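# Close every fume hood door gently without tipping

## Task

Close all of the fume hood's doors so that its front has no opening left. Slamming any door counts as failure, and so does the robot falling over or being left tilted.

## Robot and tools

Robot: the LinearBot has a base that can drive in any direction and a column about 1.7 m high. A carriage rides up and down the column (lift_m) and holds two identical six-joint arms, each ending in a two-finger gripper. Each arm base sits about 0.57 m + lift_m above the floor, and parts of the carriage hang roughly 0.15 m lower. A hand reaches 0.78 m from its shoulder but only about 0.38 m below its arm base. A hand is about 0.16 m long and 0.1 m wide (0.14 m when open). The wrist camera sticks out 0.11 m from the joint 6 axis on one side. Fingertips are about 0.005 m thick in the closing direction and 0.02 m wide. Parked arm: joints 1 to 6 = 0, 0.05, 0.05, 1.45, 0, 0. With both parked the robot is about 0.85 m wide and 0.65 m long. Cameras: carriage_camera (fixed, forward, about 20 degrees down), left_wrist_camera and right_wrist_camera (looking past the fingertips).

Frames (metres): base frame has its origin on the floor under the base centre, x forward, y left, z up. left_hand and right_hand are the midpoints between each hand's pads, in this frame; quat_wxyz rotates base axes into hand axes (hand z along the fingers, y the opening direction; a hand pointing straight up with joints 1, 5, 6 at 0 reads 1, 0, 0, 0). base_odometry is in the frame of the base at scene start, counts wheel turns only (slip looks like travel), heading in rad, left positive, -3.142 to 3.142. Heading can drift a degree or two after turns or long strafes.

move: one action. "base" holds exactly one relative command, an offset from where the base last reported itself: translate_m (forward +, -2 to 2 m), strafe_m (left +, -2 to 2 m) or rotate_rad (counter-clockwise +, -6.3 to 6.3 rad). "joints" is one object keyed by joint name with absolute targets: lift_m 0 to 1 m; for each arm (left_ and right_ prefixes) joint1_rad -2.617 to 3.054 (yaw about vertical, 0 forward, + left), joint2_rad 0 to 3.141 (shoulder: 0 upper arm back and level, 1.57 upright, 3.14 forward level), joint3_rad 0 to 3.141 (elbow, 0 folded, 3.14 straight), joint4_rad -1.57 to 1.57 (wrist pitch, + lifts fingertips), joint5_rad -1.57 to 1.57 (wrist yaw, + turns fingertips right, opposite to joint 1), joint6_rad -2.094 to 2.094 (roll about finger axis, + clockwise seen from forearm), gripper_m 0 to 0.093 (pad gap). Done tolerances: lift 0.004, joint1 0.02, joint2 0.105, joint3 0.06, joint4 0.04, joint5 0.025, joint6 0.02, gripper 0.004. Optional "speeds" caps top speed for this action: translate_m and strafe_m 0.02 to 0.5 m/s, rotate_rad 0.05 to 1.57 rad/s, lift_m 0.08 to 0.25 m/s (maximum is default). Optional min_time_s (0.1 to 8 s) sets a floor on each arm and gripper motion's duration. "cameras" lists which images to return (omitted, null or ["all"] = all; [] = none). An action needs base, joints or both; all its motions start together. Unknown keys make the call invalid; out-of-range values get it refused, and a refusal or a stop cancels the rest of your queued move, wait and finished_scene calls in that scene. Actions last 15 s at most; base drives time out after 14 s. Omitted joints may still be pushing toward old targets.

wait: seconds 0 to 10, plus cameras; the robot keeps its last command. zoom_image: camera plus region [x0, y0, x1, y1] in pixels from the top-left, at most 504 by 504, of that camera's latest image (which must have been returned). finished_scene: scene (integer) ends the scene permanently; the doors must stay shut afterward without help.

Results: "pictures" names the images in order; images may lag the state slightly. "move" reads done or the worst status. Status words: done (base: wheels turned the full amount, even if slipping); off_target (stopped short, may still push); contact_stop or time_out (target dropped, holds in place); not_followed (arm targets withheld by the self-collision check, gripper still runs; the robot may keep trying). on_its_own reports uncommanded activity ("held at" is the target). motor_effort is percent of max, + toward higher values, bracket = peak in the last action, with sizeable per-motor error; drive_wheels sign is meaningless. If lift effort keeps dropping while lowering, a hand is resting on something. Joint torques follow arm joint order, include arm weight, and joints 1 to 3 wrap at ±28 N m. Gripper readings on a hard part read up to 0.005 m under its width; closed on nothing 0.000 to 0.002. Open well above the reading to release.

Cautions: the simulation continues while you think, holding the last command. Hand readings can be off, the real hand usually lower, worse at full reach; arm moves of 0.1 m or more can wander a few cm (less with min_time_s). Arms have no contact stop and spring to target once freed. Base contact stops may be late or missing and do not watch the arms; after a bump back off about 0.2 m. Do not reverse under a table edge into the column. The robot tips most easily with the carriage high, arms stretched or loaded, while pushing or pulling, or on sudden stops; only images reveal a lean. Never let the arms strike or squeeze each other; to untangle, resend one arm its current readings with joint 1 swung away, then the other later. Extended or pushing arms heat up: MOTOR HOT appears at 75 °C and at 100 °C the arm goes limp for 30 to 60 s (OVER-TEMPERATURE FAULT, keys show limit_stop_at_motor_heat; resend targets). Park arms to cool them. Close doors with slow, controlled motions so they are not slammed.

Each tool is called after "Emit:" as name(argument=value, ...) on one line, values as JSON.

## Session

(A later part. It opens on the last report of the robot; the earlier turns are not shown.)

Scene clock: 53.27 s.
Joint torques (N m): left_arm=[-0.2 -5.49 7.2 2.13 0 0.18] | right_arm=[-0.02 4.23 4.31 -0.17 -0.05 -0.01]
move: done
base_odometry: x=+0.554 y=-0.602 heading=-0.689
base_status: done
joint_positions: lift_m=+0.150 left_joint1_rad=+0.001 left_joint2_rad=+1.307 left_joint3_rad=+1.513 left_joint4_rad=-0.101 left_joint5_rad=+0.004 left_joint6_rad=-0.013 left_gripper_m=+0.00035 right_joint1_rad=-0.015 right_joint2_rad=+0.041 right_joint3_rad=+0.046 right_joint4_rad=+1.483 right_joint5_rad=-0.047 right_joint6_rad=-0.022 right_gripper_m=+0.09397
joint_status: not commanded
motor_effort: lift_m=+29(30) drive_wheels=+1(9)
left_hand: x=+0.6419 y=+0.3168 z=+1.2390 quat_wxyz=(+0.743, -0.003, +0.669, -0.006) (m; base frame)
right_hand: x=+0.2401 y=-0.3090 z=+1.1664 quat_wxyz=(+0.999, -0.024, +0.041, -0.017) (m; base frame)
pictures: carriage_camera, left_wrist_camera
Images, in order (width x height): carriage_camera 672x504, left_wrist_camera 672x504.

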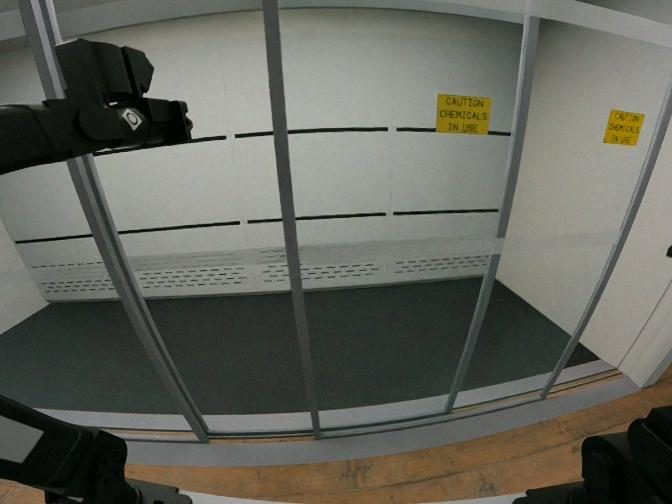

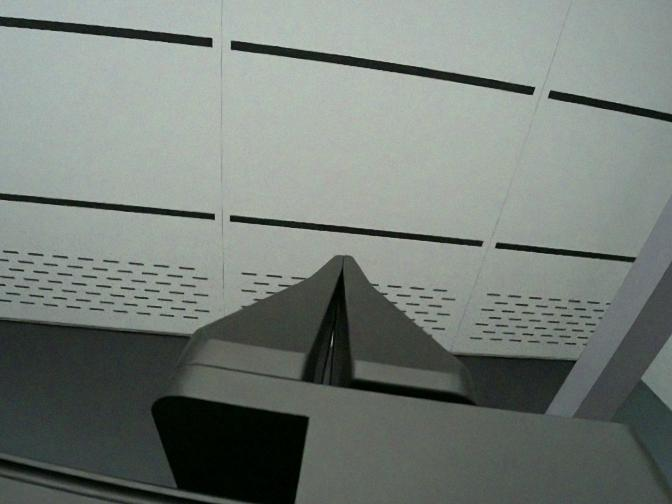

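Emit:
move(base={"translate_m": 0.05}, speeds={"translate_m": 0.05}, cameras=["left_wrist_camera"])

Scene clock: 54.93 s.
Joint torques (N m): left_arm=[-0.2 -5.52 7.02 2.1 -0.04 0.17] | right_arm=[-0.08 4.4 4.45 -0.16 -0.01 0.01]
move: done
base_odometry: x=+0.593 y=-0.634 heading=-0.688
base_status: done
joint_positions: lift_m=+0.150 left_joint1_rad=+0.001 left_joint2_rad=+1.307 left_joint3_rad=+1.513 left_joint4_rad=-0.101 left_joint5_rad=+0.004 left_joint6_rad=-0.013 left_gripper_m=+0.00035 right_joint1_rad=-0.015 right_joint2_rad=+0.041 right_joint3_rad=+0.046 right_joint4_rad=+1.483 right_joint5_rad=-0.047 right_joint6_rad=-0.022 right_gripper_m=+0.09397
joint_status: not commanded
motor_effort: lift_m=+30(30) drive_wheels=-2(8)
left_hand: x=+0.6419 y=+0.3168 z=+1.2390 quat_wxyz=(+0.743, -0.003, +0.669, -0.006) (m; base frame)
right_hand: x=+0.2401 y=-0.3090 z=+1.1664 quat_wxyz=(+0.999, -0.024, +0.041, -0.017) (m; base frame)
pictures: left_wrist_camera
Images, in order (width x height): left_wrist_camera 672x504.

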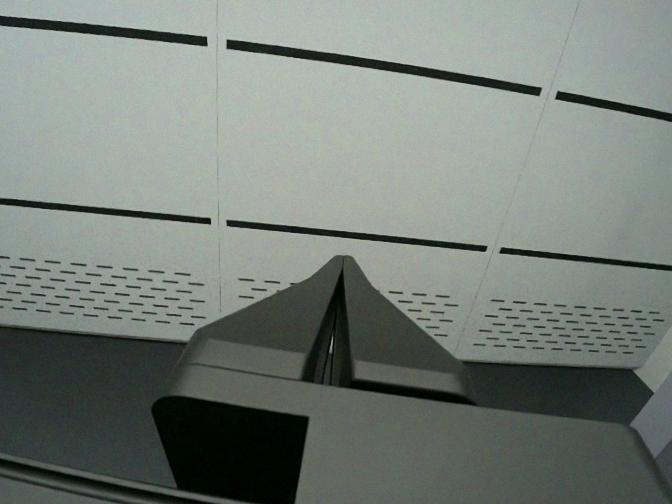

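Emit:
move(base={"translate_m": 0.04}, speeds={"translate_m": 0.04}, cameras=["carriage_camera"])

Emit:
zoom_image(camera="carriage_camera", region=[0, 20, 350, 250])

Scene clock: 57.93 s.
Joint torques (N m): left_arm=[-0.16 -1.02 6.91 2.68 -0.16 0.2] | right_arm=[-0.2 4.36 4.4 -0.19 0.01 0.01]
move: done
base_odometry: x=+0.624 y=-0.659 heading=-0.688
base_status: done
joint_positions: lift_m=+0.150 left_joint1_rad=+0.001 left_joint2_rad=+1.263 left_joint3_rad=+1.513 left_joint4_rad=-0.151 left_joint5_rad=+0.005 left_joint6_rad=-0.013 left_gripper_m=+0.00035 right_joint1_rad=-0.015 right_joint2_rad=+0.041 right_joint3_rad=+0.046 right_joint4_rad=+1.483 right_joint5_rad=-0.047 right_joint6_rad=-0.022 right_gripper_m=+0.09397
joint_status: not commanded
motor_effort: lift_m=+30(30) drive_wheels=+2(6)
left_hand: x=+0.6260 y=+0.3165 z=+1.2441 quat_wxyz=(+0.741, -0.003, +0.671, -0.006) (m; base frame)
right_hand: x=+0.2401 y=-0.3090 z=+1.1664 quat_wxyz=(+0.999, -0.024, +0.041, -0.017) (m; base frame)
pictures: carriage_camera
Images, in order (width x height): carriage_camera 672x504.

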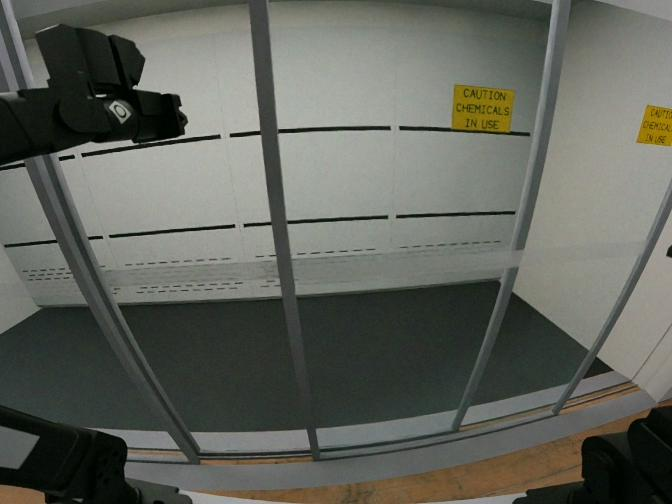

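Scaled by 1.440 from the camera's 672x504 image, which has a finer 960x720 frame.

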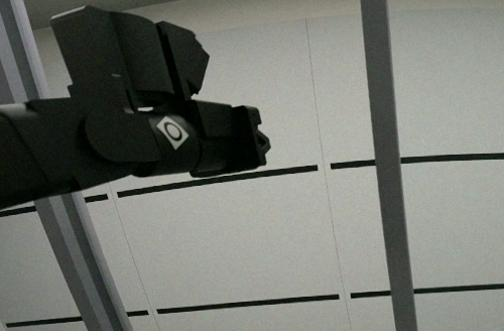

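Emit:
move(base={"translate_m": -0.027}, speeds={"translate_m": 0.05}, cameras=[])

Emit:
move(base={"strafe_m": -0.2}, speeds={"strafe_m": 0.06}, cameras=["carriage_camera","left_wrist_camera"])

Scene clock: 59.20 s.
Joint torques (N m): left_arm=[-0.27 -4.57 6.8 2.3 -0.07 0.17] | right_arm=[-0.16 4.4 4.49 -0.2 -0.04 0.03]
move: done
base_odometry: x=+0.603 y=-0.642 heading=-0.688
base_status: done
joint_positions: lift_m=+0.150 left_joint1_rad=+0.001 left_joint2_rad=+1.299 left_joint3_rad=+1.513 left_joint4_rad=-0.120 left_joint5_rad=+0.007 left_joint6_rad=-0.013 left_gripper_m=+0.00035 right_joint1_rad=-0.015 right_joint2_rad=+0.041 right_joint3_rad=+0.046 right_joint4_rad=+1.483 right_joint5_rad=-0.047 right_joint6_rad=-0.022 right_gripper_m=+0.09397
joint_status: not commanded
motor_effort: lift_m=+30(30) drive_wheels=+0(8)
left_hand: x=+0.6393 y=+0.3162 z=+1.2377 quat_wxyz=(+0.740, -0.002, +0.673, -0.007) (m; base frame)
right_hand: x=+0.2401 y=-0.3090 z=+1.1664 quat_wxyz=(+0.999, -0.024, +0.041, -0.017) (m; base frame)
pictures: none
No camera images: "cameras" was empty.

Scene clock: 63.07 s.
Joint torques (N m): left_arm=[-3.18 -4.53 7.02 2.3 1.64 0.11] | right_arm=[-0.18 4.3 4.56 -0.12 -0.03 0.02]
move: done
base_odometry: x=+0.476 y=-0.797 heading=-0.688
base_status: done
joint_positions: lift_m=+0.150 left_joint1_rad=+0.034 left_joint2_rad=+1.299 left_joint3_rad=+1.513 left_joint4_rad=-0.119 left_joint5_rad=-0.140 left_joint6_rad=-0.006 left_gripper_m=+0.00035 right_joint1_rad=-0.015 right_joint2_rad=+0.041 right_joint3_rad=+0.046 right_joint4_rad=+1.483 right_joint5_rad=-0.047 right_joint6_rad=-0.022 right_gripper_m=+0.09397
joint_status: not commanded
motor_effort: lift_m=+30(30) drive_wheels=+1(8)
left_hand: x=+0.6365 y=+0.3551 z=+1.2377 quat_wxyz=(+0.738, -0.065, +0.670, +0.057) (m; base frame)
right_hand: x=+0.2401 y=-0.3090 z=+1.1664 quat_wxyz=(+0.999, -0.024, +0.041, -0.017) (m; base frame)
pictures: carriage_camera, left_wrist_camera
Images, in order (width x height): carriage_camera 672x504, left_wrist_camera 672x504.

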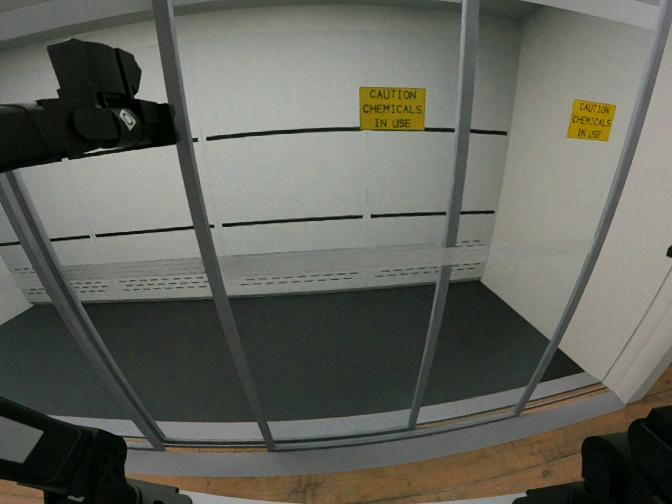

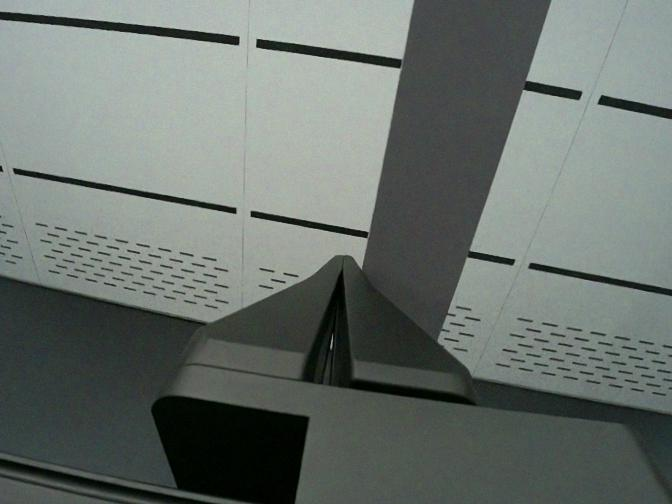

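Emit:
move(base={"strafe_m": -0.12}, speeds={"strafe_m": 0.06}, cameras=["carriage_camera"])

Scene clock: 65.77 s.
Joint torques (N m): left_arm=[0.1 -4.38 6.93 2.25 0.12 0.01] | right_arm=[-0.17 4.36 4.51 -0.14 -0.01 0.03]
move: done
base_odometry: x=+0.400 y=-0.889 heading=-0.687
base_status: done
joint_positions: lift_m=+0.150 left_joint1_rad=-0.001 left_joint2_rad=+1.298 left_joint3_rad=+1.513 left_joint4_rad=-0.111 left_joint5_rad=-0.010 left_joint6_rad=-0.004 left_gripper_m=+0.00033 right_joint1_rad=-0.015 right_joint2_rad=+0.041 right_joint3_rad=+0.046 right_joint4_rad=+1.483 right_joint5_rad=-0.047 right_joint6_rad=-0.022 right_gripper_m=+0.09397
joint_status: not commanded
motor_effort: lift_m=+30(30) drive_wheels=-1(8)
left_hand: x=+0.6386 y=+0.3179 z=+1.2402 quat_wxyz=(+0.743, -0.004, +0.669, +0.001) (m; base frame)
right_hand: x=+0.2401 y=-0.3090 z=+1.1664 quat_wxyz=(+0.999, -0.024, +0.041, -0.017) (m; base frame)
pictures: carriage_camera
Images, in order (width x height): carriage_camera 672x504.

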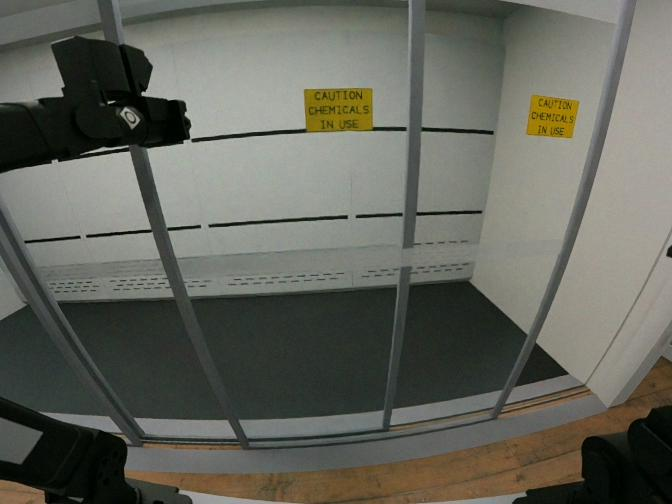

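Emit:
move(base={"translate_m": -0.1}, joints={"left_joint5_rad": 0.3}, cameras=[])

Emit:
move(base={"strafe_m": 0.2}, cameras=["left_wrist_camera"])

Emit:
move(base={"translate_m": 0.1}, speeds={"translate_m": 0.05}, cameras=["left_wrist_camera", "carriage_camera"])

Scene clock: 67.77 s.
Joint torques (N m): left_arm=[0.17 -4.75 7.16 2.2 0.07 0.01] | right_arm=[-0.17 4.11 4.42 -0.15 0.01 -0.03]
move: done
base_odometry: x=+0.323 y=-0.826 heading=-0.688
base_status: done
joint_positions: lift_m=+0.150 left_joint1_rad=-0.001 left_joint2_rad=+1.301 left_joint3_rad=+1.513 left_joint4_rad=-0.111 left_joint5_rad=+0.289 left_joint6_rad=-0.004 left_gripper_m=+0.00031 right_joint1_rad=-0.015 right_joint2_rad=+0.041 right_joint3_rad=+0.046 right_joint4_rad=+1.482 right_joint5_rad=-0.047 right_joint6_rad=-0.022 right_gripper_m=+0.09397
joint_status: all done
motor_effort: lift_m=+29(30) drive_wheels=-1(8)
left_hand: x=+0.6325 y=+0.2674 z=+1.2385 quat_wxyz=(+0.734, +0.106, +0.663, -0.098) (m; base frame)
right_hand: x=+0.2402 y=-0.3090 z=+1.1664 quat_wxyz=(+0.999, -0.024, +0.042, -0.017) (m; base frame)
pictures: none
No camera images: "cameras" was empty.

Scene clock: 70.03 s.
Joint torques (N m): left_arm=[0.2 -4.37 7.15 2.21 0.08 0.06] | right_arm=[0.08 4.25 4.36 -0.19 -0.03 0.01]
move: done
base_odometry: x=+0.450 y=-0.671 heading=-0.687
base_status: done
joint_positions: lift_m=+0.150 left_joint1_rad=+0.001 left_joint2_rad=+1.301 left_joint3_rad=+1.513 left_joint4_rad=-0.111 left_joint5_rad=+0.292 left_joint6_rad=-0.004 left_gripper_m=+0.00031 right_joint1_rad=-0.015 right_joint2_rad=+0.041 right_joint3_rad=+0.046 right_joint4_rad=+1.482 right_joint5_rad=-0.047 right_joint6_rad=-0.022 right_gripper_m=+0.09397
joint_status: not commanded
motor_effort: lift_m=+30(30) drive_wheels=-2(7)
left_hand: x=+0.6325 y=+0.2678 z=+1.2385 quat_wxyz=(+0.734, +0.106, +0.663, -0.099) (m; base frame)
right_hand: x=+0.2402 y=-0.3090 z=+1.1664 quat_wxyz=(+0.999, -0.024, +0.042, -0.017) (m; base frame)
pictures: left_wrist_camera
Images, in order (width x height): left_wrist_camera 672x504.

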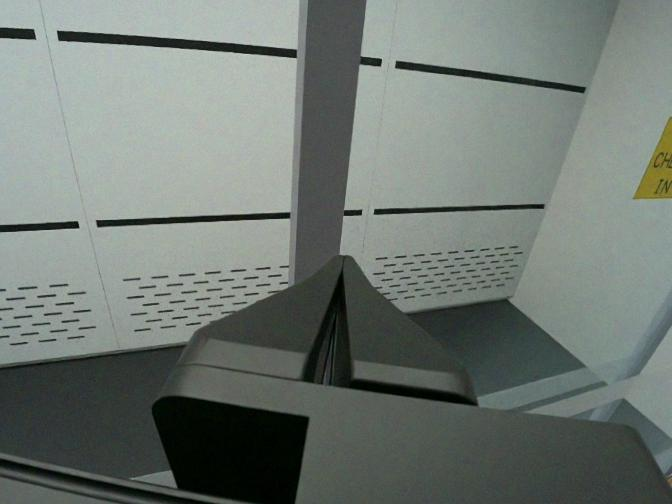

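Scene clock: 72.50 s.
Joint torques (N m): left_arm=[-0.25 -3.34 6.67 2.14 -0.14 0.06] | right_arm=[-0.09 4.33 4.45 -0.17 -0.01 0.02]
move: done
base_odometry: x=+0.527 y=-0.735 heading=-0.687
base_status: done
joint_positions: lift_m=+0.150 left_joint1_rad=+0.001 left_joint2_rad=+1.288 left_joint3_rad=+1.513 left_joint4_rad=-0.113 left_joint5_rad=+0.309 left_joint6_rad=-0.004 left_gripper_m=+0.00031 right_joint1_rad=-0.015 right_joint2_rad=+0.041 right_joint3_rad=+0.046 right_joint4_rad=+1.482 right_joint5_rad=-0.047 right_joint6_rad=-0.022 right_gripper_m=+0.09397
joint_status: not commanded
motor_effort: lift_m=+30(30) drive_wheels=+1(9)
left_hand: x=+0.6269 y=+0.2650 z=+1.2427 quat_wxyz=(+0.737, +0.113, +0.659, -0.104) (m; base frame)
right_hand: x=+0.2402 y=-0.3090 z=+1.1664 quat_wxyz=(+0.999, -0.024, +0.042, -0.017) (m; base frame)
pictures: carriage_camera, left_wrist_camera
Images, in order (width x height): carriage_camera 672x504, left_wrist_camera 672x504.

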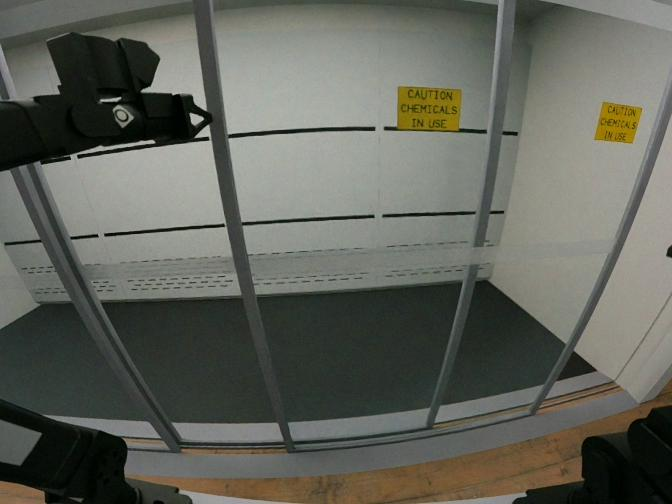

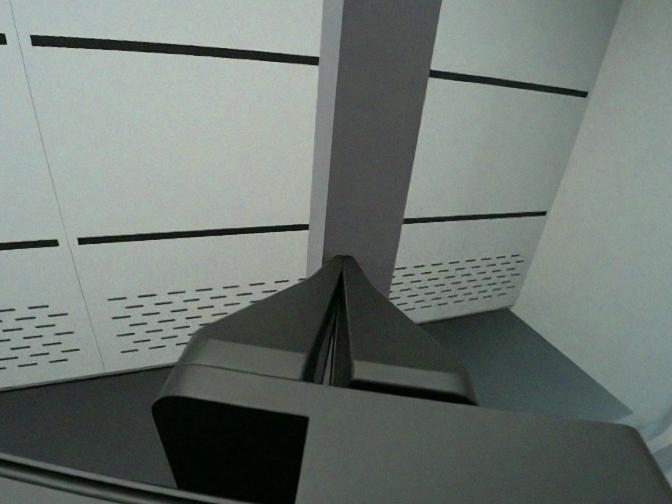

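Emit:
move(base={"translate_m": -0.05}, cameras=[])

Emit:
move(base={"strafe_m": 0.08}, cameras=[])

Emit:
move(base={"translate_m": 0.1}, speeds={"translate_m": 0.05}, cameras=["left_wrist_camera", "carriage_camera"])

Scene clock: 73.87 s.
Joint torques (N m): left_arm=[-0.08 -4.56 6.69 2.19 -0.14 0.07] | right_arm=[-0.06 4.25 4.36 -0.2 -0.01 0]
move: done
base_odometry: x=+0.488 y=-0.703 heading=-0.687
base_status: done
joint_positions: lift_m=+0.150 left_joint1_rad=+0.001 left_joint2_rad=+1.300 left_joint3_rad=+1.513 left_joint4_rad=-0.112 left_joint5_rad=+0.309 left_joint6_rad=-0.004 left_gripper_m=+0.00031 right_joint1_rad=-0.015 right_joint2_rad=+0.041 right_joint3_rad=+0.046 right_joint4_rad=+1.482 right_joint5_rad=-0.047 right_joint6_rad=-0.022 right_gripper_m=+0.09397
joint_status: not commanded
motor_effort: lift_m=+30(30) drive_wheels=+2(11)
left_hand: x=+0.6313 y=+0.2650 z=+1.2385 quat_wxyz=(+0.733, +0.113, +0.662, -0.104) (m; base frame)
right_hand: x=+0.2402 y=-0.3090 z=+1.1664 quat_wxyz=(+0.999, -0.024, +0.042, -0.017) (m; base frame)
pictures: none
No camera images: "cameras" was empty.

Scene clock: 75.60 s.
Joint torques (N m): left_arm=[-0.01 -4.3 7.01 2.21 -0.06 0.04] | right_arm=[-0.18 4.26 4.56 -0.18 -0.05 0.02]
move: done
base_odometry: x=+0.539 y=-0.641 heading=-0.687
base_status: done
joint_positions: lift_m=+0.150 left_joint1_rad=+0.001 left_joint2_rad=+1.300 left_joint3_rad=+1.513 left_joint4_rad=-0.112 left_joint5_rad=+0.305 left_joint6_rad=-0.004 left_gripper_m=+0.00031 right_joint1_rad=-0.015 right_joint2_rad=+0.041 right_joint3_rad=+0.046 right_joint4_rad=+1.482 right_joint5_rad=-0.047 right_joint6_rad=-0.022 right_gripper_m=+0.09397
joint_status: not commanded
motor_effort: lift_m=+30(30) drive_wheels=+0(8)
left_hand: x=+0.6315 y=+0.2656 z=+1.2385 quat_wxyz=(+0.733, +0.111, +0.663, -0.103) (m; base frame)
right_hand: x=+0.2402 y=-0.3090 z=+1.1664 quat_wxyz=(+0.999, -0.024, +0.042, -0.017) (m; base frame)
pictures: none
No camera images: "cameras" was empty.

Scene clock: 78.07 s.
Joint torques (N m): left_arm=[-0.13 -0.8 6.91 2.33 -0.58 0.07] | right_arm=[-0.1 4.44 4.52 -0.16 -0.01 -0.01]
move: done
base_odometry: x=+0.617 y=-0.705 heading=-0.687
base_status: done
joint_positions: lift_m=+0.150 left_joint1_rad=+0.001 left_joint2_rad=+1.264 left_joint3_rad=+1.513 left_joint4_rad=-0.126 left_joint5_rad=+0.348 left_joint6_rad=-0.004 left_gripper_m=+0.00030 right_joint1_rad=-0.015 right_joint2_rad=+0.041 right_joint3_rad=+0.046 right_joint4_rad=+1.482 right_joint5_rad=-0.047 right_joint6_rad=-0.022 right_gripper_m=+0.09397
joint_status: not commanded
motor_effort: lift_m=+29(30) drive_wheels=+2(8)
left_hand: x=+0.6153 y=+0.2584 z=+1.2487 quat_wxyz=(+0.738, +0.128, +0.652, -0.116) (m; base frame)
right_hand: x=+0.2402 y=-0.3090 z=+1.1664 quat_wxyz=(+0.999, -0.024, +0.042, -0.017) (m; base frame)
pictures: carriage_camera, left_wrist_camera
Images, in order (width x height): carriage_camera 672x504, left_wrist_camera 672x504.

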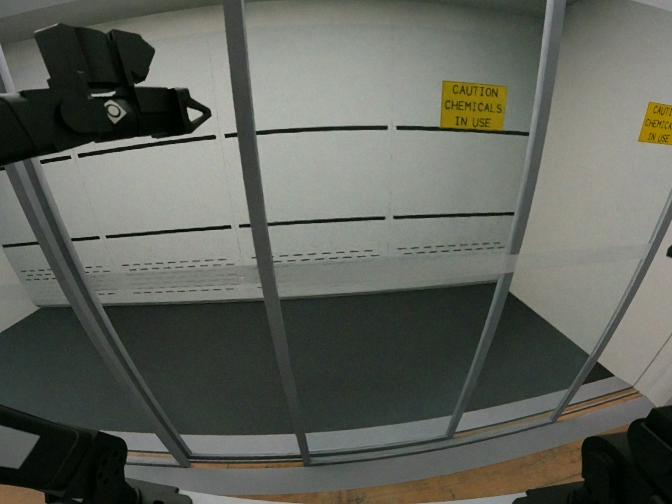

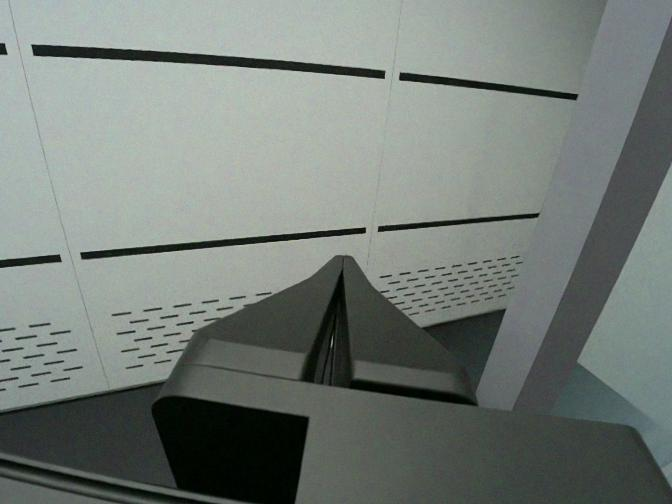

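Emit:
move(base={"strafe_m": -0.2}, speeds={"strafe_m": 0.06}, cameras=["carriage_camera","left_wrist_camera"])

Emit:
move(base={"strafe_m": -0.1}, speeds={"strafe_m": 0.06}, cameras=["carriage_camera","left_wrist_camera"])

Scene clock: 82.50 s.
Joint torques (N m): left_arm=[-4.07 -2.15 6.83 2.2 1.58 -0.26] | right_arm=[-0.12 4.33 4.45 -0.19 -0.03 0]
move: done
base_odometry: x=+0.490 y=-0.859 heading=-0.687
base_status: done
joint_positions: lift_m=+0.150 left_joint1_rad=+0.049 left_joint2_rad=+1.274 left_joint3_rad=+1.513 left_joint4_rad=-0.109 left_joint5_rad=+0.157 left_joint6_rad=+0.022 left_gripper_m=+0.00027 right_joint1_rad=-0.015 right_joint2_rad=+0.041 right_joint3_rad=+0.046 right_joint4_rad=+1.482 right_joint5_rad=-0.047 right_joint6_rad=-0.022 right_gripper_m=+0.09397
joint_status: not commanded
motor_effort: lift_m=+29(30) drive_wheels=+2(11)
left_hand: x=+0.6278 y=+0.3099 z=+1.2501 quat_wxyz=(+0.751, +0.050, +0.658, -0.025) (m; base frame)
right_hand: x=+0.2402 y=-0.3090 z=+1.1664 quat_wxyz=(+0.999, -0.024, +0.042, -0.017) (m; base frame)
pictures: carriage_camera, left_wrist_camera
Images, in order (width x height): carriage_camera 672x504, left_wrist_camera 672x504.

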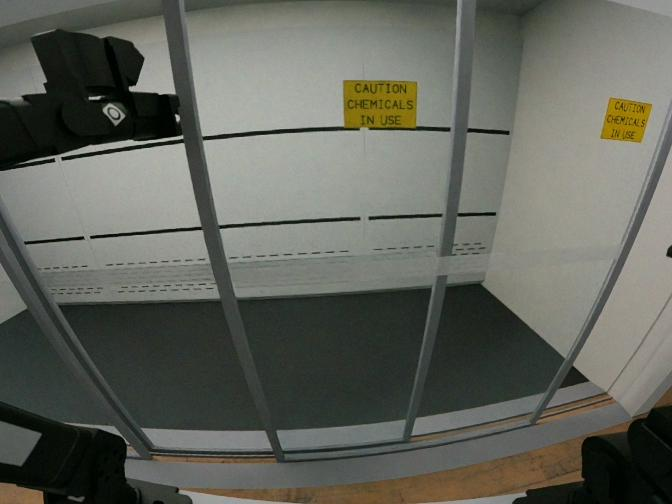

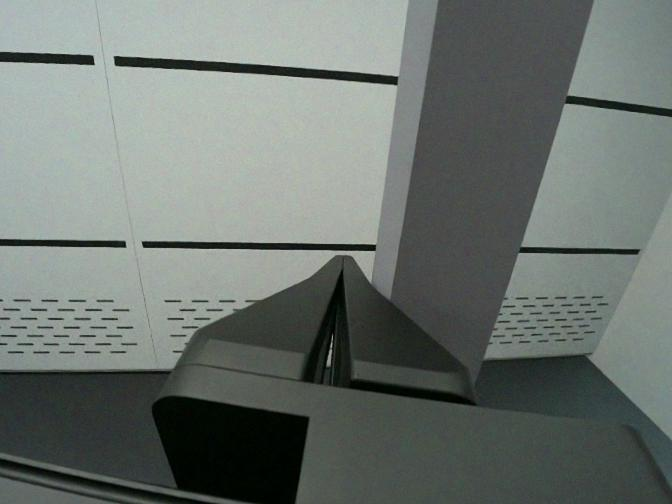

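Scene clock: 85.03 s.
Joint torques (N m): left_arm=[-4.45 -3.54 6.5 1.99 1.6 -0.21] | right_arm=[-0.09 4.42 4.45 -0.18 -0.01 -0.02]
move: done
base_odometry: x=+0.427 y=-0.937 heading=-0.687
base_status: done
joint_positions: lift_m=+0.150 left_joint1_rad=+0.049 left_joint2_rad=+1.290 left_joint3_rad=+1.513 left_joint4_rad=-0.089 left_joint5_rad=+0.152 left_joint6_rad=+0.015 left_gripper_m=+0.00027 right_joint1_rad=-0.015 right_joint2_rad=+0.041 right_joint3_rad=+0.046 right_joint4_rad=+1.482 right_joint5_rad=-0.047 right_joint6_rad=-0.022 right_gripper_m=+0.09397
joint_status: not commanded
motor_effort: lift_m=+30(30) drive_wheels=+1(13)
left_hand: x=+0.6336 y=+0.3110 z=+1.2484 quat_wxyz=(+0.752, +0.046, +0.657, -0.026) (m; base frame)
right_hand: x=+0.2402 y=-0.3090 z=+1.1664 quat_wxyz=(+0.999, -0.024, +0.042, -0.017) (m; base frame)
pictures: carriage_camera, left_wrist_camera
Images, in order (width x height): carriage_camera 672x504, left_wrist_camera 672x504.

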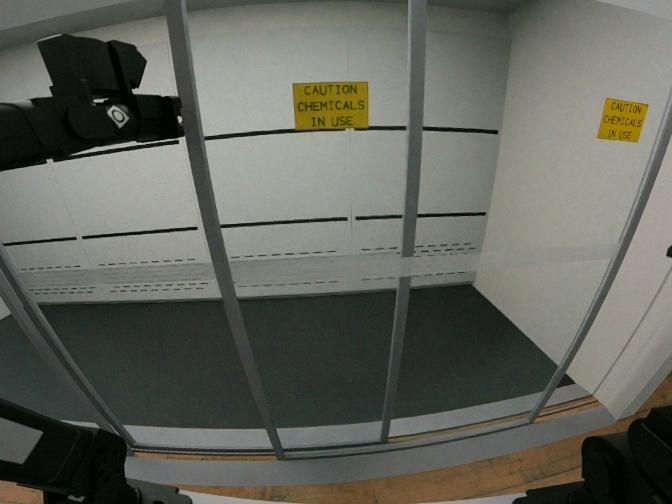

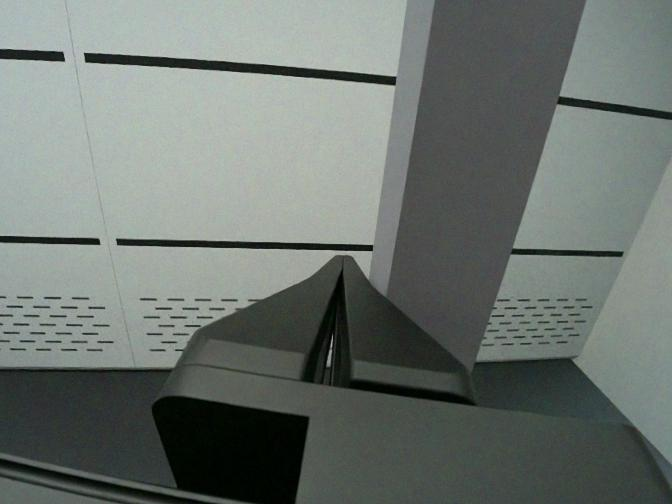

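Emit:
move(base={"translate_m": 0.015}, speeds={"translate_m": 0.05}, cameras=[])

Emit:
move(base={"strafe_m": -0.2}, speeds={"strafe_m": 0.06}, cameras=["carriage_camera"])

Scene clock: 86.00 s.
Joint torques (N m): left_arm=[-4.31 -0.81 6.91 2.46 1.61 -0.18] | right_arm=[-0.09 4.38 4.41 -0.14 -0.05 0]
move: done
base_odometry: x=+0.438 y=-0.946 heading=-0.687
base_status: done
joint_positions: lift_m=+0.150 left_joint1_rad=+0.049 left_joint2_rad=+1.263 left_joint3_rad=+1.513 left_joint4_rad=-0.136 left_joint5_rad=+0.154 left_joint6_rad=+0.016 left_gripper_m=+0.00027 right_joint1_rad=-0.015 right_joint2_rad=+0.041 right_joint3_rad=+0.046 right_joint4_rad=+1.482 right_joint5_rad=-0.047 right_joint6_rad=-0.022 right_gripper_m=+0.09397
joint_status: not commanded
motor_effort: lift_m=+30(30) drive_wheels=+2(7)
left_hand: x=+0.6244 y=+0.3103 z=+1.2475 quat_wxyz=(+0.745, +0.046, +0.665, -0.027) (m; base frame)
right_hand: x=+0.2402 y=-0.3090 z=+1.1664 quat_wxyz=(+0.999, -0.024, +0.042, -0.017) (m; base frame)
pictures: none
No camera images: "cameras" was empty.

Scene clock: 90.07 s.
Joint torques (N m): left_arm=[-5.91 -3.9 6.86 1.94 2.08 -0.16] | right_arm=[-0.13 4.22 4.36 -0.17 -0.02 0.01]
move: done
base_odometry: x=+0.312 y=-1.101 heading=-0.686
base_status: done
joint_positions: lift_m=+0.150 left_joint1_rad=+0.061 left_joint2_rad=+1.292 left_joint3_rad=+1.513 left_joint4_rad=-0.088 left_joint5_rad=+0.113 left_joint6_rad=+0.018 left_gripper_m=+0.00026 right_joint1_rad=-0.015 right_joint2_rad=+0.041 right_joint3_rad=+0.046 right_joint4_rad=+1.482 right_joint5_rad=-0.047 right_joint6_rad=-0.022 right_gripper_m=+0.09397
joint_status: not commanded
motor_effort: lift_m=+30(30) drive_wheels=+1(12)
left_hand: x=+0.6348 y=+0.3230 z=+1.2483 quat_wxyz=(+0.753, +0.028, +0.658, -0.007) (m; base frame)
right_hand: x=+0.2402 y=-0.3090 z=+1.1664 quat_wxyz=(+0.999, -0.024, +0.042, -0.017) (m; base frame)
pictures: carriage_camera
Images, in order (width x height): carriage_camera 672x504.

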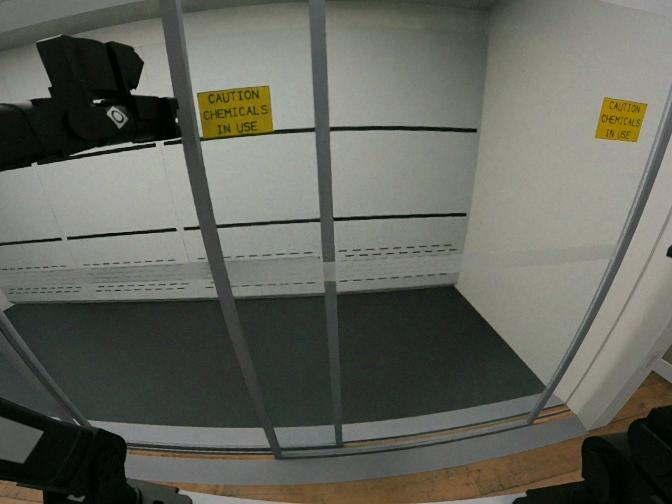

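Emit:
move(base={"translate_m": 0.015}, speeds={"translate_m": 0.05}, cameras=[])

Emit:
move(base={"strafe_m": -0.15}, speeds={"strafe_m": 0.05}, cameras=["carriage_camera"])

Scene clock: 91.07 s.
Joint torques (N m): left_arm=[-5.76 -1.16 6.83 2.38 2.04 -0.25] | right_arm=[-0.21 4.41 4.22 -0.19 0.03 -0.07]
move: done
base_odometry: x=+0.323 y=-1.110 heading=-0.686
base_status: done
joint_positions: lift_m=+0.150 left_joint1_rad=+0.061 left_joint2_rad=+1.266 left_joint3_rad=+1.513 left_joint4_rad=-0.125 left_joint5_rad=+0.112 left_joint6_rad=+0.024 left_gripper_m=+0.00026 right_joint1_rad=-0.015 right_joint2_rad=+0.041 right_joint3_rad=+0.046 right_joint4_rad=+1.482 right_joint5_rad=-0.047 right_joint6_rad=-0.022 right_gripper_m=+0.09397
joint_status: not commanded
motor_effort: lift_m=+29(30) drive_wheels=+2(8)
left_hand: x=+0.6258 y=+0.3226 z=+1.2491 quat_wxyz=(+0.749, +0.029, +0.662, -0.005) (m; base frame)
right_hand: x=+0.2402 y=-0.3090 z=+1.1664 quat_wxyz=(+0.999, -0.024, +0.042, -0.017) (m; base frame)
pictures: none
No camera images: "cameras" was empty.

Scene clock: 94.80 s.
Joint torques (N m): left_arm=[-6.06 -3.56 6.82 1.99 2.14 -0.25] | right_arm=[-0.06 4.21 4.42 -0.22 0 0]
move: done
base_odometry: x=+0.229 y=-1.227 heading=-0.686
base_status: done
joint_positions: lift_m=+0.150 left_joint1_rad=+0.065 left_joint2_rad=+1.290 left_joint3_rad=+1.513 left_joint4_rad=-0.088 left_joint5_rad=+0.105 left_joint6_rad=+0.021 left_gripper_m=+0.00026 right_joint1_rad=-0.015 right_joint2_rad=+0.041 right_joint3_rad=+0.046 right_joint4_rad=+1.482 right_joint5_rad=-0.047 right_joint6_rad=-0.022 right_gripper_m=+0.09397
joint_status: not commanded
motor_effort: lift_m=+30(30) drive_wheels=+1(11)
left_hand: x=+0.6343 y=+0.3257 z=+1.2487 quat_wxyz=(+0.753, +0.025, +0.658, -0.002) (m; base frame)
right_hand: x=+0.2402 y=-0.3090 z=+1.1664 quat_wxyz=(+0.999, -0.024, +0.042, -0.017) (m; base frame)
pictures: carriage_camera
Images, in order (width x height): carriage_camera 672x504.

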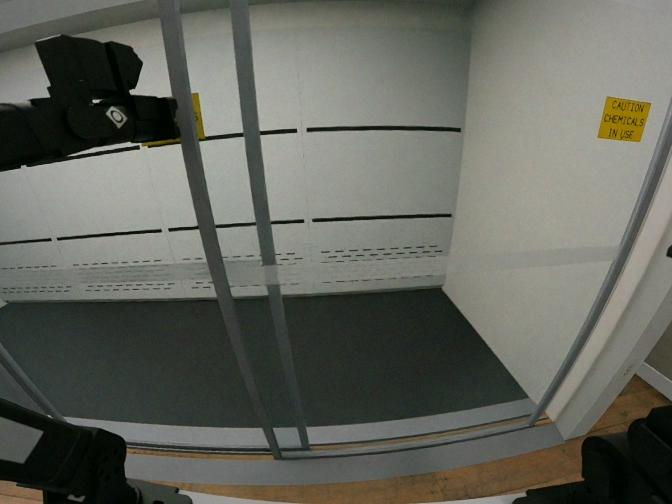

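Slow final push.

Emit:
move(base={"translate_m": 0.015}, speeds={"translate_m": 0.05}, cameras=[])

Emit:
move(base={"strafe_m": -0.12}, speeds={"strafe_m": 0.03}, cameras=["carriage_camera"])

Scene clock: 95.70 s.
Joint torques (N m): left_arm=[-5.97 -0.98 6.84 2.44 2.12 -0.27] | right_arm=[-0.2 4.27 4.51 -0.14 -0.02 0]
move: done
base_odometry: x=+0.240 y=-1.236 heading=-0.686
base_status: done
joint_positions: lift_m=+0.150 left_joint1_rad=+0.065 left_joint2_rad=+1.263 left_joint3_rad=+1.513 left_joint4_rad=-0.131 left_joint5_rad=+0.105 left_joint6_rad=+0.026 left_gripper_m=+0.00026 right_joint1_rad=-0.015 right_joint2_rad=+0.041 right_joint3_rad=+0.046 right_joint4_rad=+1.482 right_joint5_rad=-0.047 right_joint6_rad=-0.022 right_gripper_m=+0.09397
joint_status: not commanded
motor_effort: lift_m=+30(30) drive_wheels=+2(8)
left_hand: x=+0.6248 y=+0.3251 z=+1.2490 quat_wxyz=(+0.748, +0.026, +0.663, -0.001) (m; base frame)
right_hand: x=+0.2402 y=-0.3090 z=+1.1664 quat_wxyz=(+0.999, -0.024, +0.042, -0.017) (m; base frame)
pictures: none
No camera images: "cameras" was empty.

Scene clock: 100.23 s.
Joint torques (N m): left_arm=[-6.15 -3.18 6.89 1.94 2.33 -0.35] | right_arm=[-0.23 4.34 4.45 -0.16 0.01 -0.02]
move: done
base_odometry: x=+0.164 y=-1.329 heading=-0.686
base_status: done
joint_positions: lift_m=+0.150 left_joint1_rad=+0.068 left_joint2_rad=+1.285 left_joint3_rad=+1.513 left_joint4_rad=-0.090 left_joint5_rad=+0.095 left_joint6_rad=+0.032 left_gripper_m=+0.00026 right_joint1_rad=-0.015 right_joint2_rad=+0.041 right_joint3_rad=+0.046 right_joint4_rad=+1.482 right_joint5_rad=-0.047 right_joint6_rad=-0.022 right_gripper_m=+0.09397
joint_status: not commanded
motor_effort: lift_m=+30(30) drive_wheels=+2(12)
left_hand: x=+0.6324 y=+0.3288 z=+1.2502 quat_wxyz=(+0.754, +0.024, +0.657, +0.007) (m; base frame)
right_hand: x=+0.2402 y=-0.3090 z=+1.1664 quat_wxyz=(+0.999, -0.024, +0.042, -0.017) (m; base frame)
pictures: carriage_camera
Images, in order (width x height): carriage_camera 672x504.

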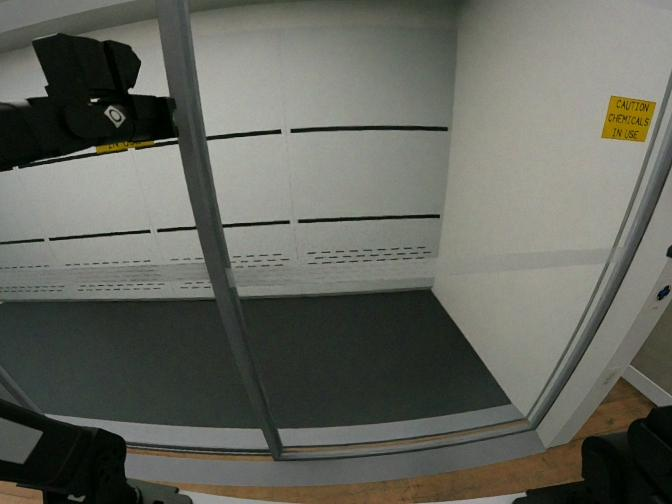

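Emit:
move(base={"strafe_m": -0.03}, speeds={"strafe_m": 0.03}, cameras=["carriage_camera"])

Emit:
zoom_image(camera="carriage_camera", region=[450, 200, 672, 460])

Scene clock: 101.87 s.
Joint torques (N m): left_arm=[-8.81 -2.99 6.82 1.97 3.67 -0.37] | right_arm=[-0.21 4.33 4.37 -0.23 -0.03 0.01]
move: done
base_odometry: x=+0.145 y=-1.352 heading=-0.685
base_status: done
joint_positions: lift_m=+0.150 left_joint1_rad=+0.095 left_joint2_rad=+1.285 left_joint3_rad=+1.513 left_joint4_rad=-0.093 left_joint5_rad=-0.033 left_joint6_rad=+0.037 left_gripper_m=+0.00026 right_joint1_rad=-0.015 right_joint2_rad=+0.041 right_joint3_rad=+0.046 right_joint4_rad=+1.482 right_joint5_rad=-0.047 right_joint6_rad=-0.022 right_gripper_m=+0.09397
joint_status: not commanded
motor_effort: lift_m=+30(30) drive_wheels=+4(9)
left_hand: x=+0.6304 y=+0.3618 z=+1.2498 quat_wxyz=(+0.751, -0.031, +0.657, +0.061) (m; base frame)
right_hand: x=+0.2402 y=-0.3090 z=+1.1664 quat_wxyz=(+0.999, -0.024, +0.042, -0.017) (m; base frame)
pictures: carriage_camera
Images, in order (width x height): carriage_camera 672x504.

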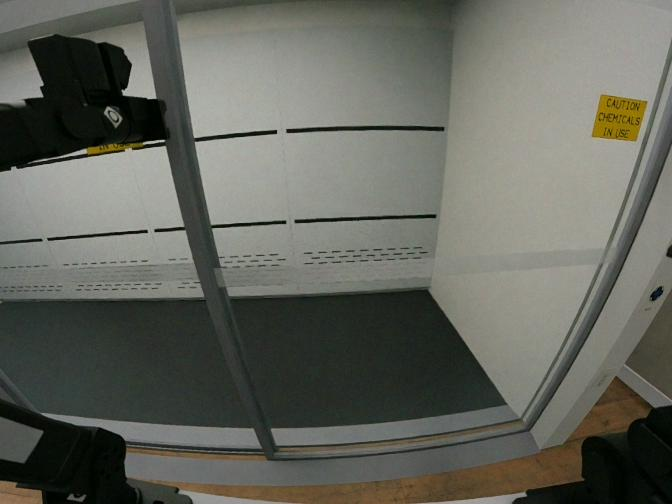

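Scaled by 1.938 from the camera's 672x504 image, which has a finer 960x720 frame.

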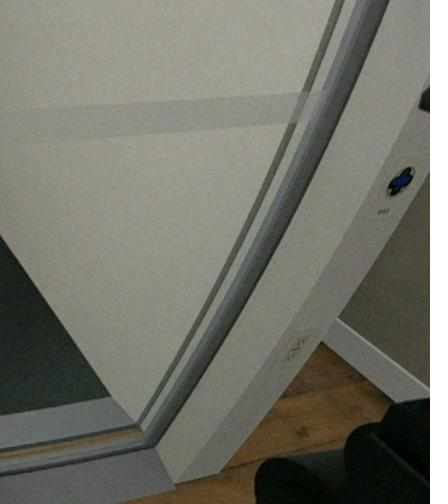

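Emit:
move(base={"strafe_m": 0.06}, speeds={"strafe_m": 0.1}, cameras=[])

Emit:
move(base={"translate_m": -0.3}, cameras=["carriage_camera"])

Emit:
move(base={"strafe_m": 1.2}, joints={"left_joint1_rad": 0, "left_joint2_rad": 0.05, "left_joint3_rad": 0.05, "left_joint4_rad": 1.45, "left_joint5_rad": 0, "left_joint6_rad": 0}, cameras=["carriage_camera"])

Emit:
move(base={"strafe_m": 1.2}, cameras=["carriage_camera"])

Scene clock: 103.43 s.
Joint torques (N m): left_arm=[-2.97 -3.81 6.78 1.97 1.11 -0.06] | right_arm=[-0.1 4.12 4.44 -0.15 0.01 -0.03]
move: done
base_odometry: x=+0.183 y=-1.306 heading=-0.685
base_status: done
joint_positions: lift_m=+0.150 left_joint1_rad=+0.031 left_joint2_rad=+1.291 left_joint3_rad=+1.513 left_joint4_rad=-0.089 left_joint5_rad=+0.203 left_joint6_rad=+0.014 left_gripper_m=+0.00025 right_joint1_rad=-0.015 right_joint2_rad=+0.041 right_joint3_rad=+0.046 right_joint4_rad=+1.482 right_joint5_rad=-0.047 right_joint6_rad=-0.022 right_gripper_m=+0.09397
joint_status: not commanded
motor_effort: lift_m=+30(30) drive_wheels=+2(7)
left_hand: x=+0.6325 y=+0.2948 z=+1.2479 quat_wxyz=(+0.750, +0.071, +0.656, -0.050) (m; base frame)
right_hand: x=+0.2402 y=-0.3090 z=+1.1664 quat_wxyz=(+0.999, -0.024, +0.042, -0.017) (m; base frame)
pictures: none
No camera images: "cameras" was empty.

Scene clock: 106.00 s.
Joint torques (N m): left_arm=[-0.43 -5 6.95 2.02 0.09 -0.13] | right_arm=[-0.14 4.27 4.44 -0.18 -0.04 -0.04]
move: done
base_odometry: x=-0.049 y=-1.116 heading=-0.685
base_status: done
joint_positions: lift_m=+0.150 left_joint1_rad=+0.003 left_joint2_rad=+1.303 left_joint3_rad=+1.513 left_joint4_rad=-0.098 left_joint5_rad=+0.289 left_joint6_rad=+0.010 left_gripper_m=+0.00025 right_joint1_rad=-0.015 right_joint2_rad=+0.041 right_joint3_rad=+0.046 right_joint4_rad=+1.482 right_joint5_rad=-0.047 right_joint6_rad=-0.022 right_gripper_m=+0.09397
joint_status: not commanded
motor_effort: lift_m=+30(30) drive_wheels=-2(8)
left_hand: x=+0.6334 y=+0.2692 z=+1.2405 quat_wxyz=(+0.738, +0.110, +0.659, -0.091) (m; base frame)
right_hand: x=+0.2402 y=-0.3090 z=+1.1664 quat_wxyz=(+0.999, -0.024, +0.042, -0.017) (m; base frame)
pictures: carriage_camera
Images, in order (width x height): carriage_camera 672x504.

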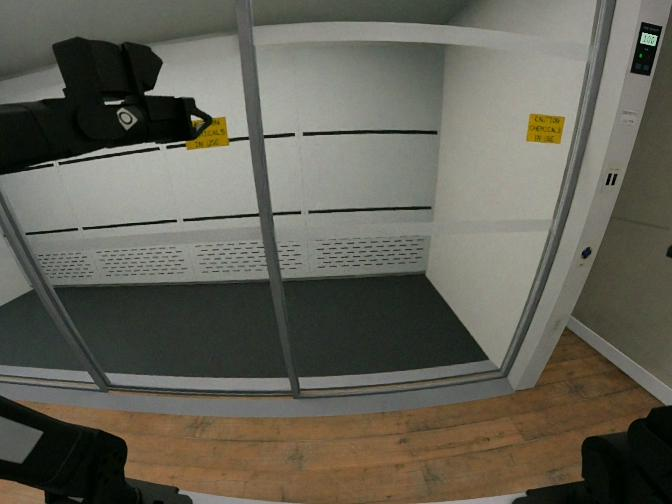

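Scene clock: 110.77 s.
Joint torques (N m): left_arm=[-0.31 2.89 5.11 0.14 -0.12 -0.07] | right_arm=[-0.16 4.23 4.42 -0.13 0.05 0]
move: done
base_odometry: x=+0.710 y=-0.186 heading=-0.685
base_status: done
joint_positions: lift_m=+0.150 left_joint1_rad=+0.002 left_joint2_rad=+0.054 left_joint3_rad=+0.063 left_joint4_rad=+1.436 left_joint5_rad=+0.009 left_joint6_rad=+0.010 left_gripper_m=+0.00026 right_joint1_rad=-0.015 right_joint2_rad=+0.041 right_joint3_rad=+0.046 right_joint4_rad=+1.482 right_joint5_rad=-0.047 right_joint6_rad=-0.022 right_gripper_m=+0.09397
joint_status: all done
motor_effort: lift_m=+30(30) drive_wheels=-2(12)
left_hand: x=+0.2503 y=+0.3153 z=+1.1699 quat_wxyz=(+0.998, +0.005, +0.063, +0.005) (m; base frame)
right_hand: x=+0.2402 y=-0.3090 z=+1.1664 quat_wxyz=(+0.999, -0.024, +0.042, -0.017) (m; base frame)
pictures: carriage_camera
Images, in order (width x height): carriage_camera 672x504.

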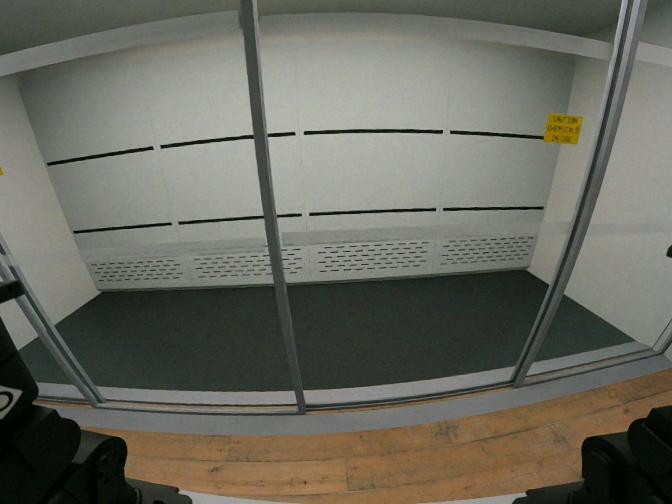

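Scene clock: 115.53 s.
Joint torques (N m): left_arm=[-0.18 2.95 5.46 0.05 -0.12 -0.07] | right_arm=[-0.12 4.42 4.57 -0.17 0.01 -0.01]
move: done
base_odometry: x=+1.469 y=+0.743 heading=-0.685
base_status: done
joint_positions: lift_m=+0.150 left_joint1_rad=+0.001 left_joint2_rad=+0.054 left_joint3_rad=+0.063 left_joint4_rad=+1.437 left_joint5_rad=+0.009 left_joint6_rad=+0.010 left_gripper_m=+0.00026 right_joint1_rad=-0.015 right_joint2_rad=+0.041 right_joint3_rad=+0.046 right_joint4_rad=+1.482 right_joint5_rad=-0.047 right_joint6_rad=-0.022 right_gripper_m=+0.09397
joint_status: not commanded
motor_effort: lift_m=+30(30) drive_wheels=-2(11)
left_hand: x=+0.2501 y=+0.3154 z=+1.1700 quat_wxyz=(+0.998, +0.005, +0.062, +0.005) (m; base frame)
right_hand: x=+0.2402 y=-0.3090 z=+1.1664 quat_wxyz=(+0.999, -0.024, +0.042, -0.017) (m; base frame)
pictures: carriage_camera
Images, in order (width x height): carriage_camera 672x504.

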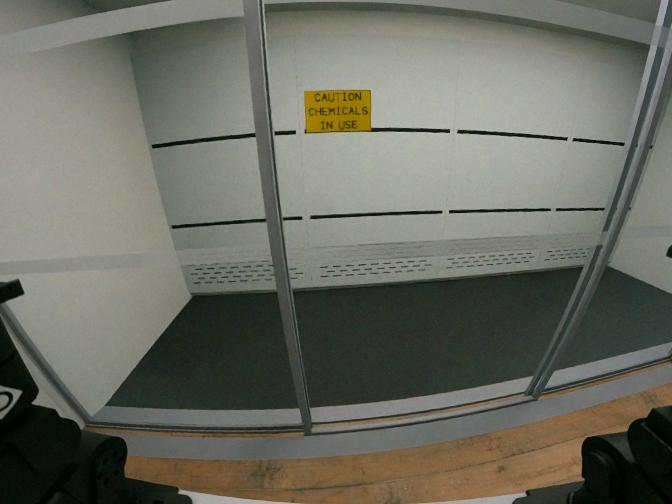

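Emit:
move(base={"strafe_m": 0.9}, cameras=["carriage_camera"])

Emit:
zoom_image(camera="carriage_camera", region=[200, 250, 400, 450])

Scene clock: 119.87 s.
Joint torques (N m): left_arm=[-0.27 2.99 5.39 0.09 -0.1 -0.11] | right_arm=[-0.08 4.31 4.38 -0.15 0.01 0.03]
move: done
base_odometry: x=+2.038 y=+1.441 heading=-0.684
base_status: done
joint_positions: lift_m=+0.150 left_joint1_rad=+0.001 left_joint2_rad=+0.054 left_joint3_rad=+0.063 left_joint4_rad=+1.438 left_joint5_rad=+0.008 left_joint6_rad=+0.009 left_gripper_m=+0.00026 right_joint1_rad=-0.015 right_joint2_rad=+0.041 right_joint3_rad=+0.046 right_joint4_rad=+1.482 right_joint5_rad=-0.047 right_joint6_rad=-0.022 right_gripper_m=+0.09397
joint_status: not commanded
motor_effort: lift_m=+30(30) drive_wheels=-2(11)
left_hand: x=+0.2500 y=+0.3156 z=+1.1700 quat_wxyz=(+0.998, +0.004, +0.062, +0.005) (m; base frame)
right_hand: x=+0.2402 y=-0.3090 z=+1.1664 quat_wxyz=(+0.999, -0.024, +0.042, -0.017) (m; base frame)
pictures: carriage_camera
Images, in order (width x height): carriage_camera 672x504.

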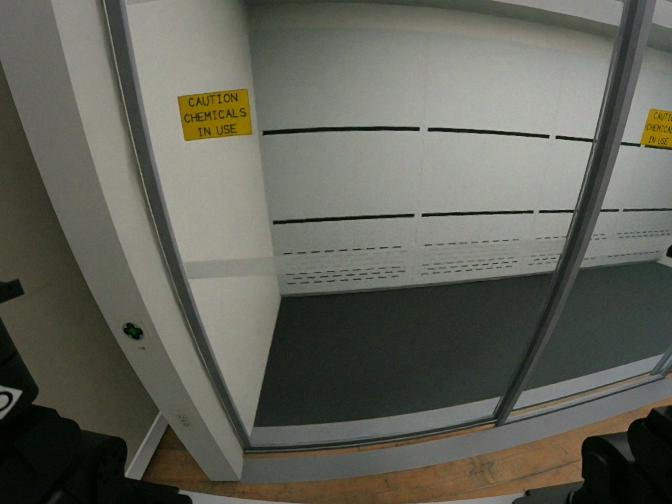

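Scaled by 2.520 from the camera's 672x504 image, which has a finer 960x720 frame.

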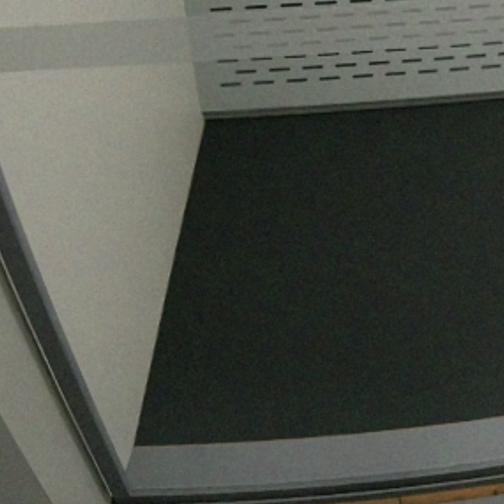

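Emit:
finished_scene(scene=1)

The scene is finished: the task was done.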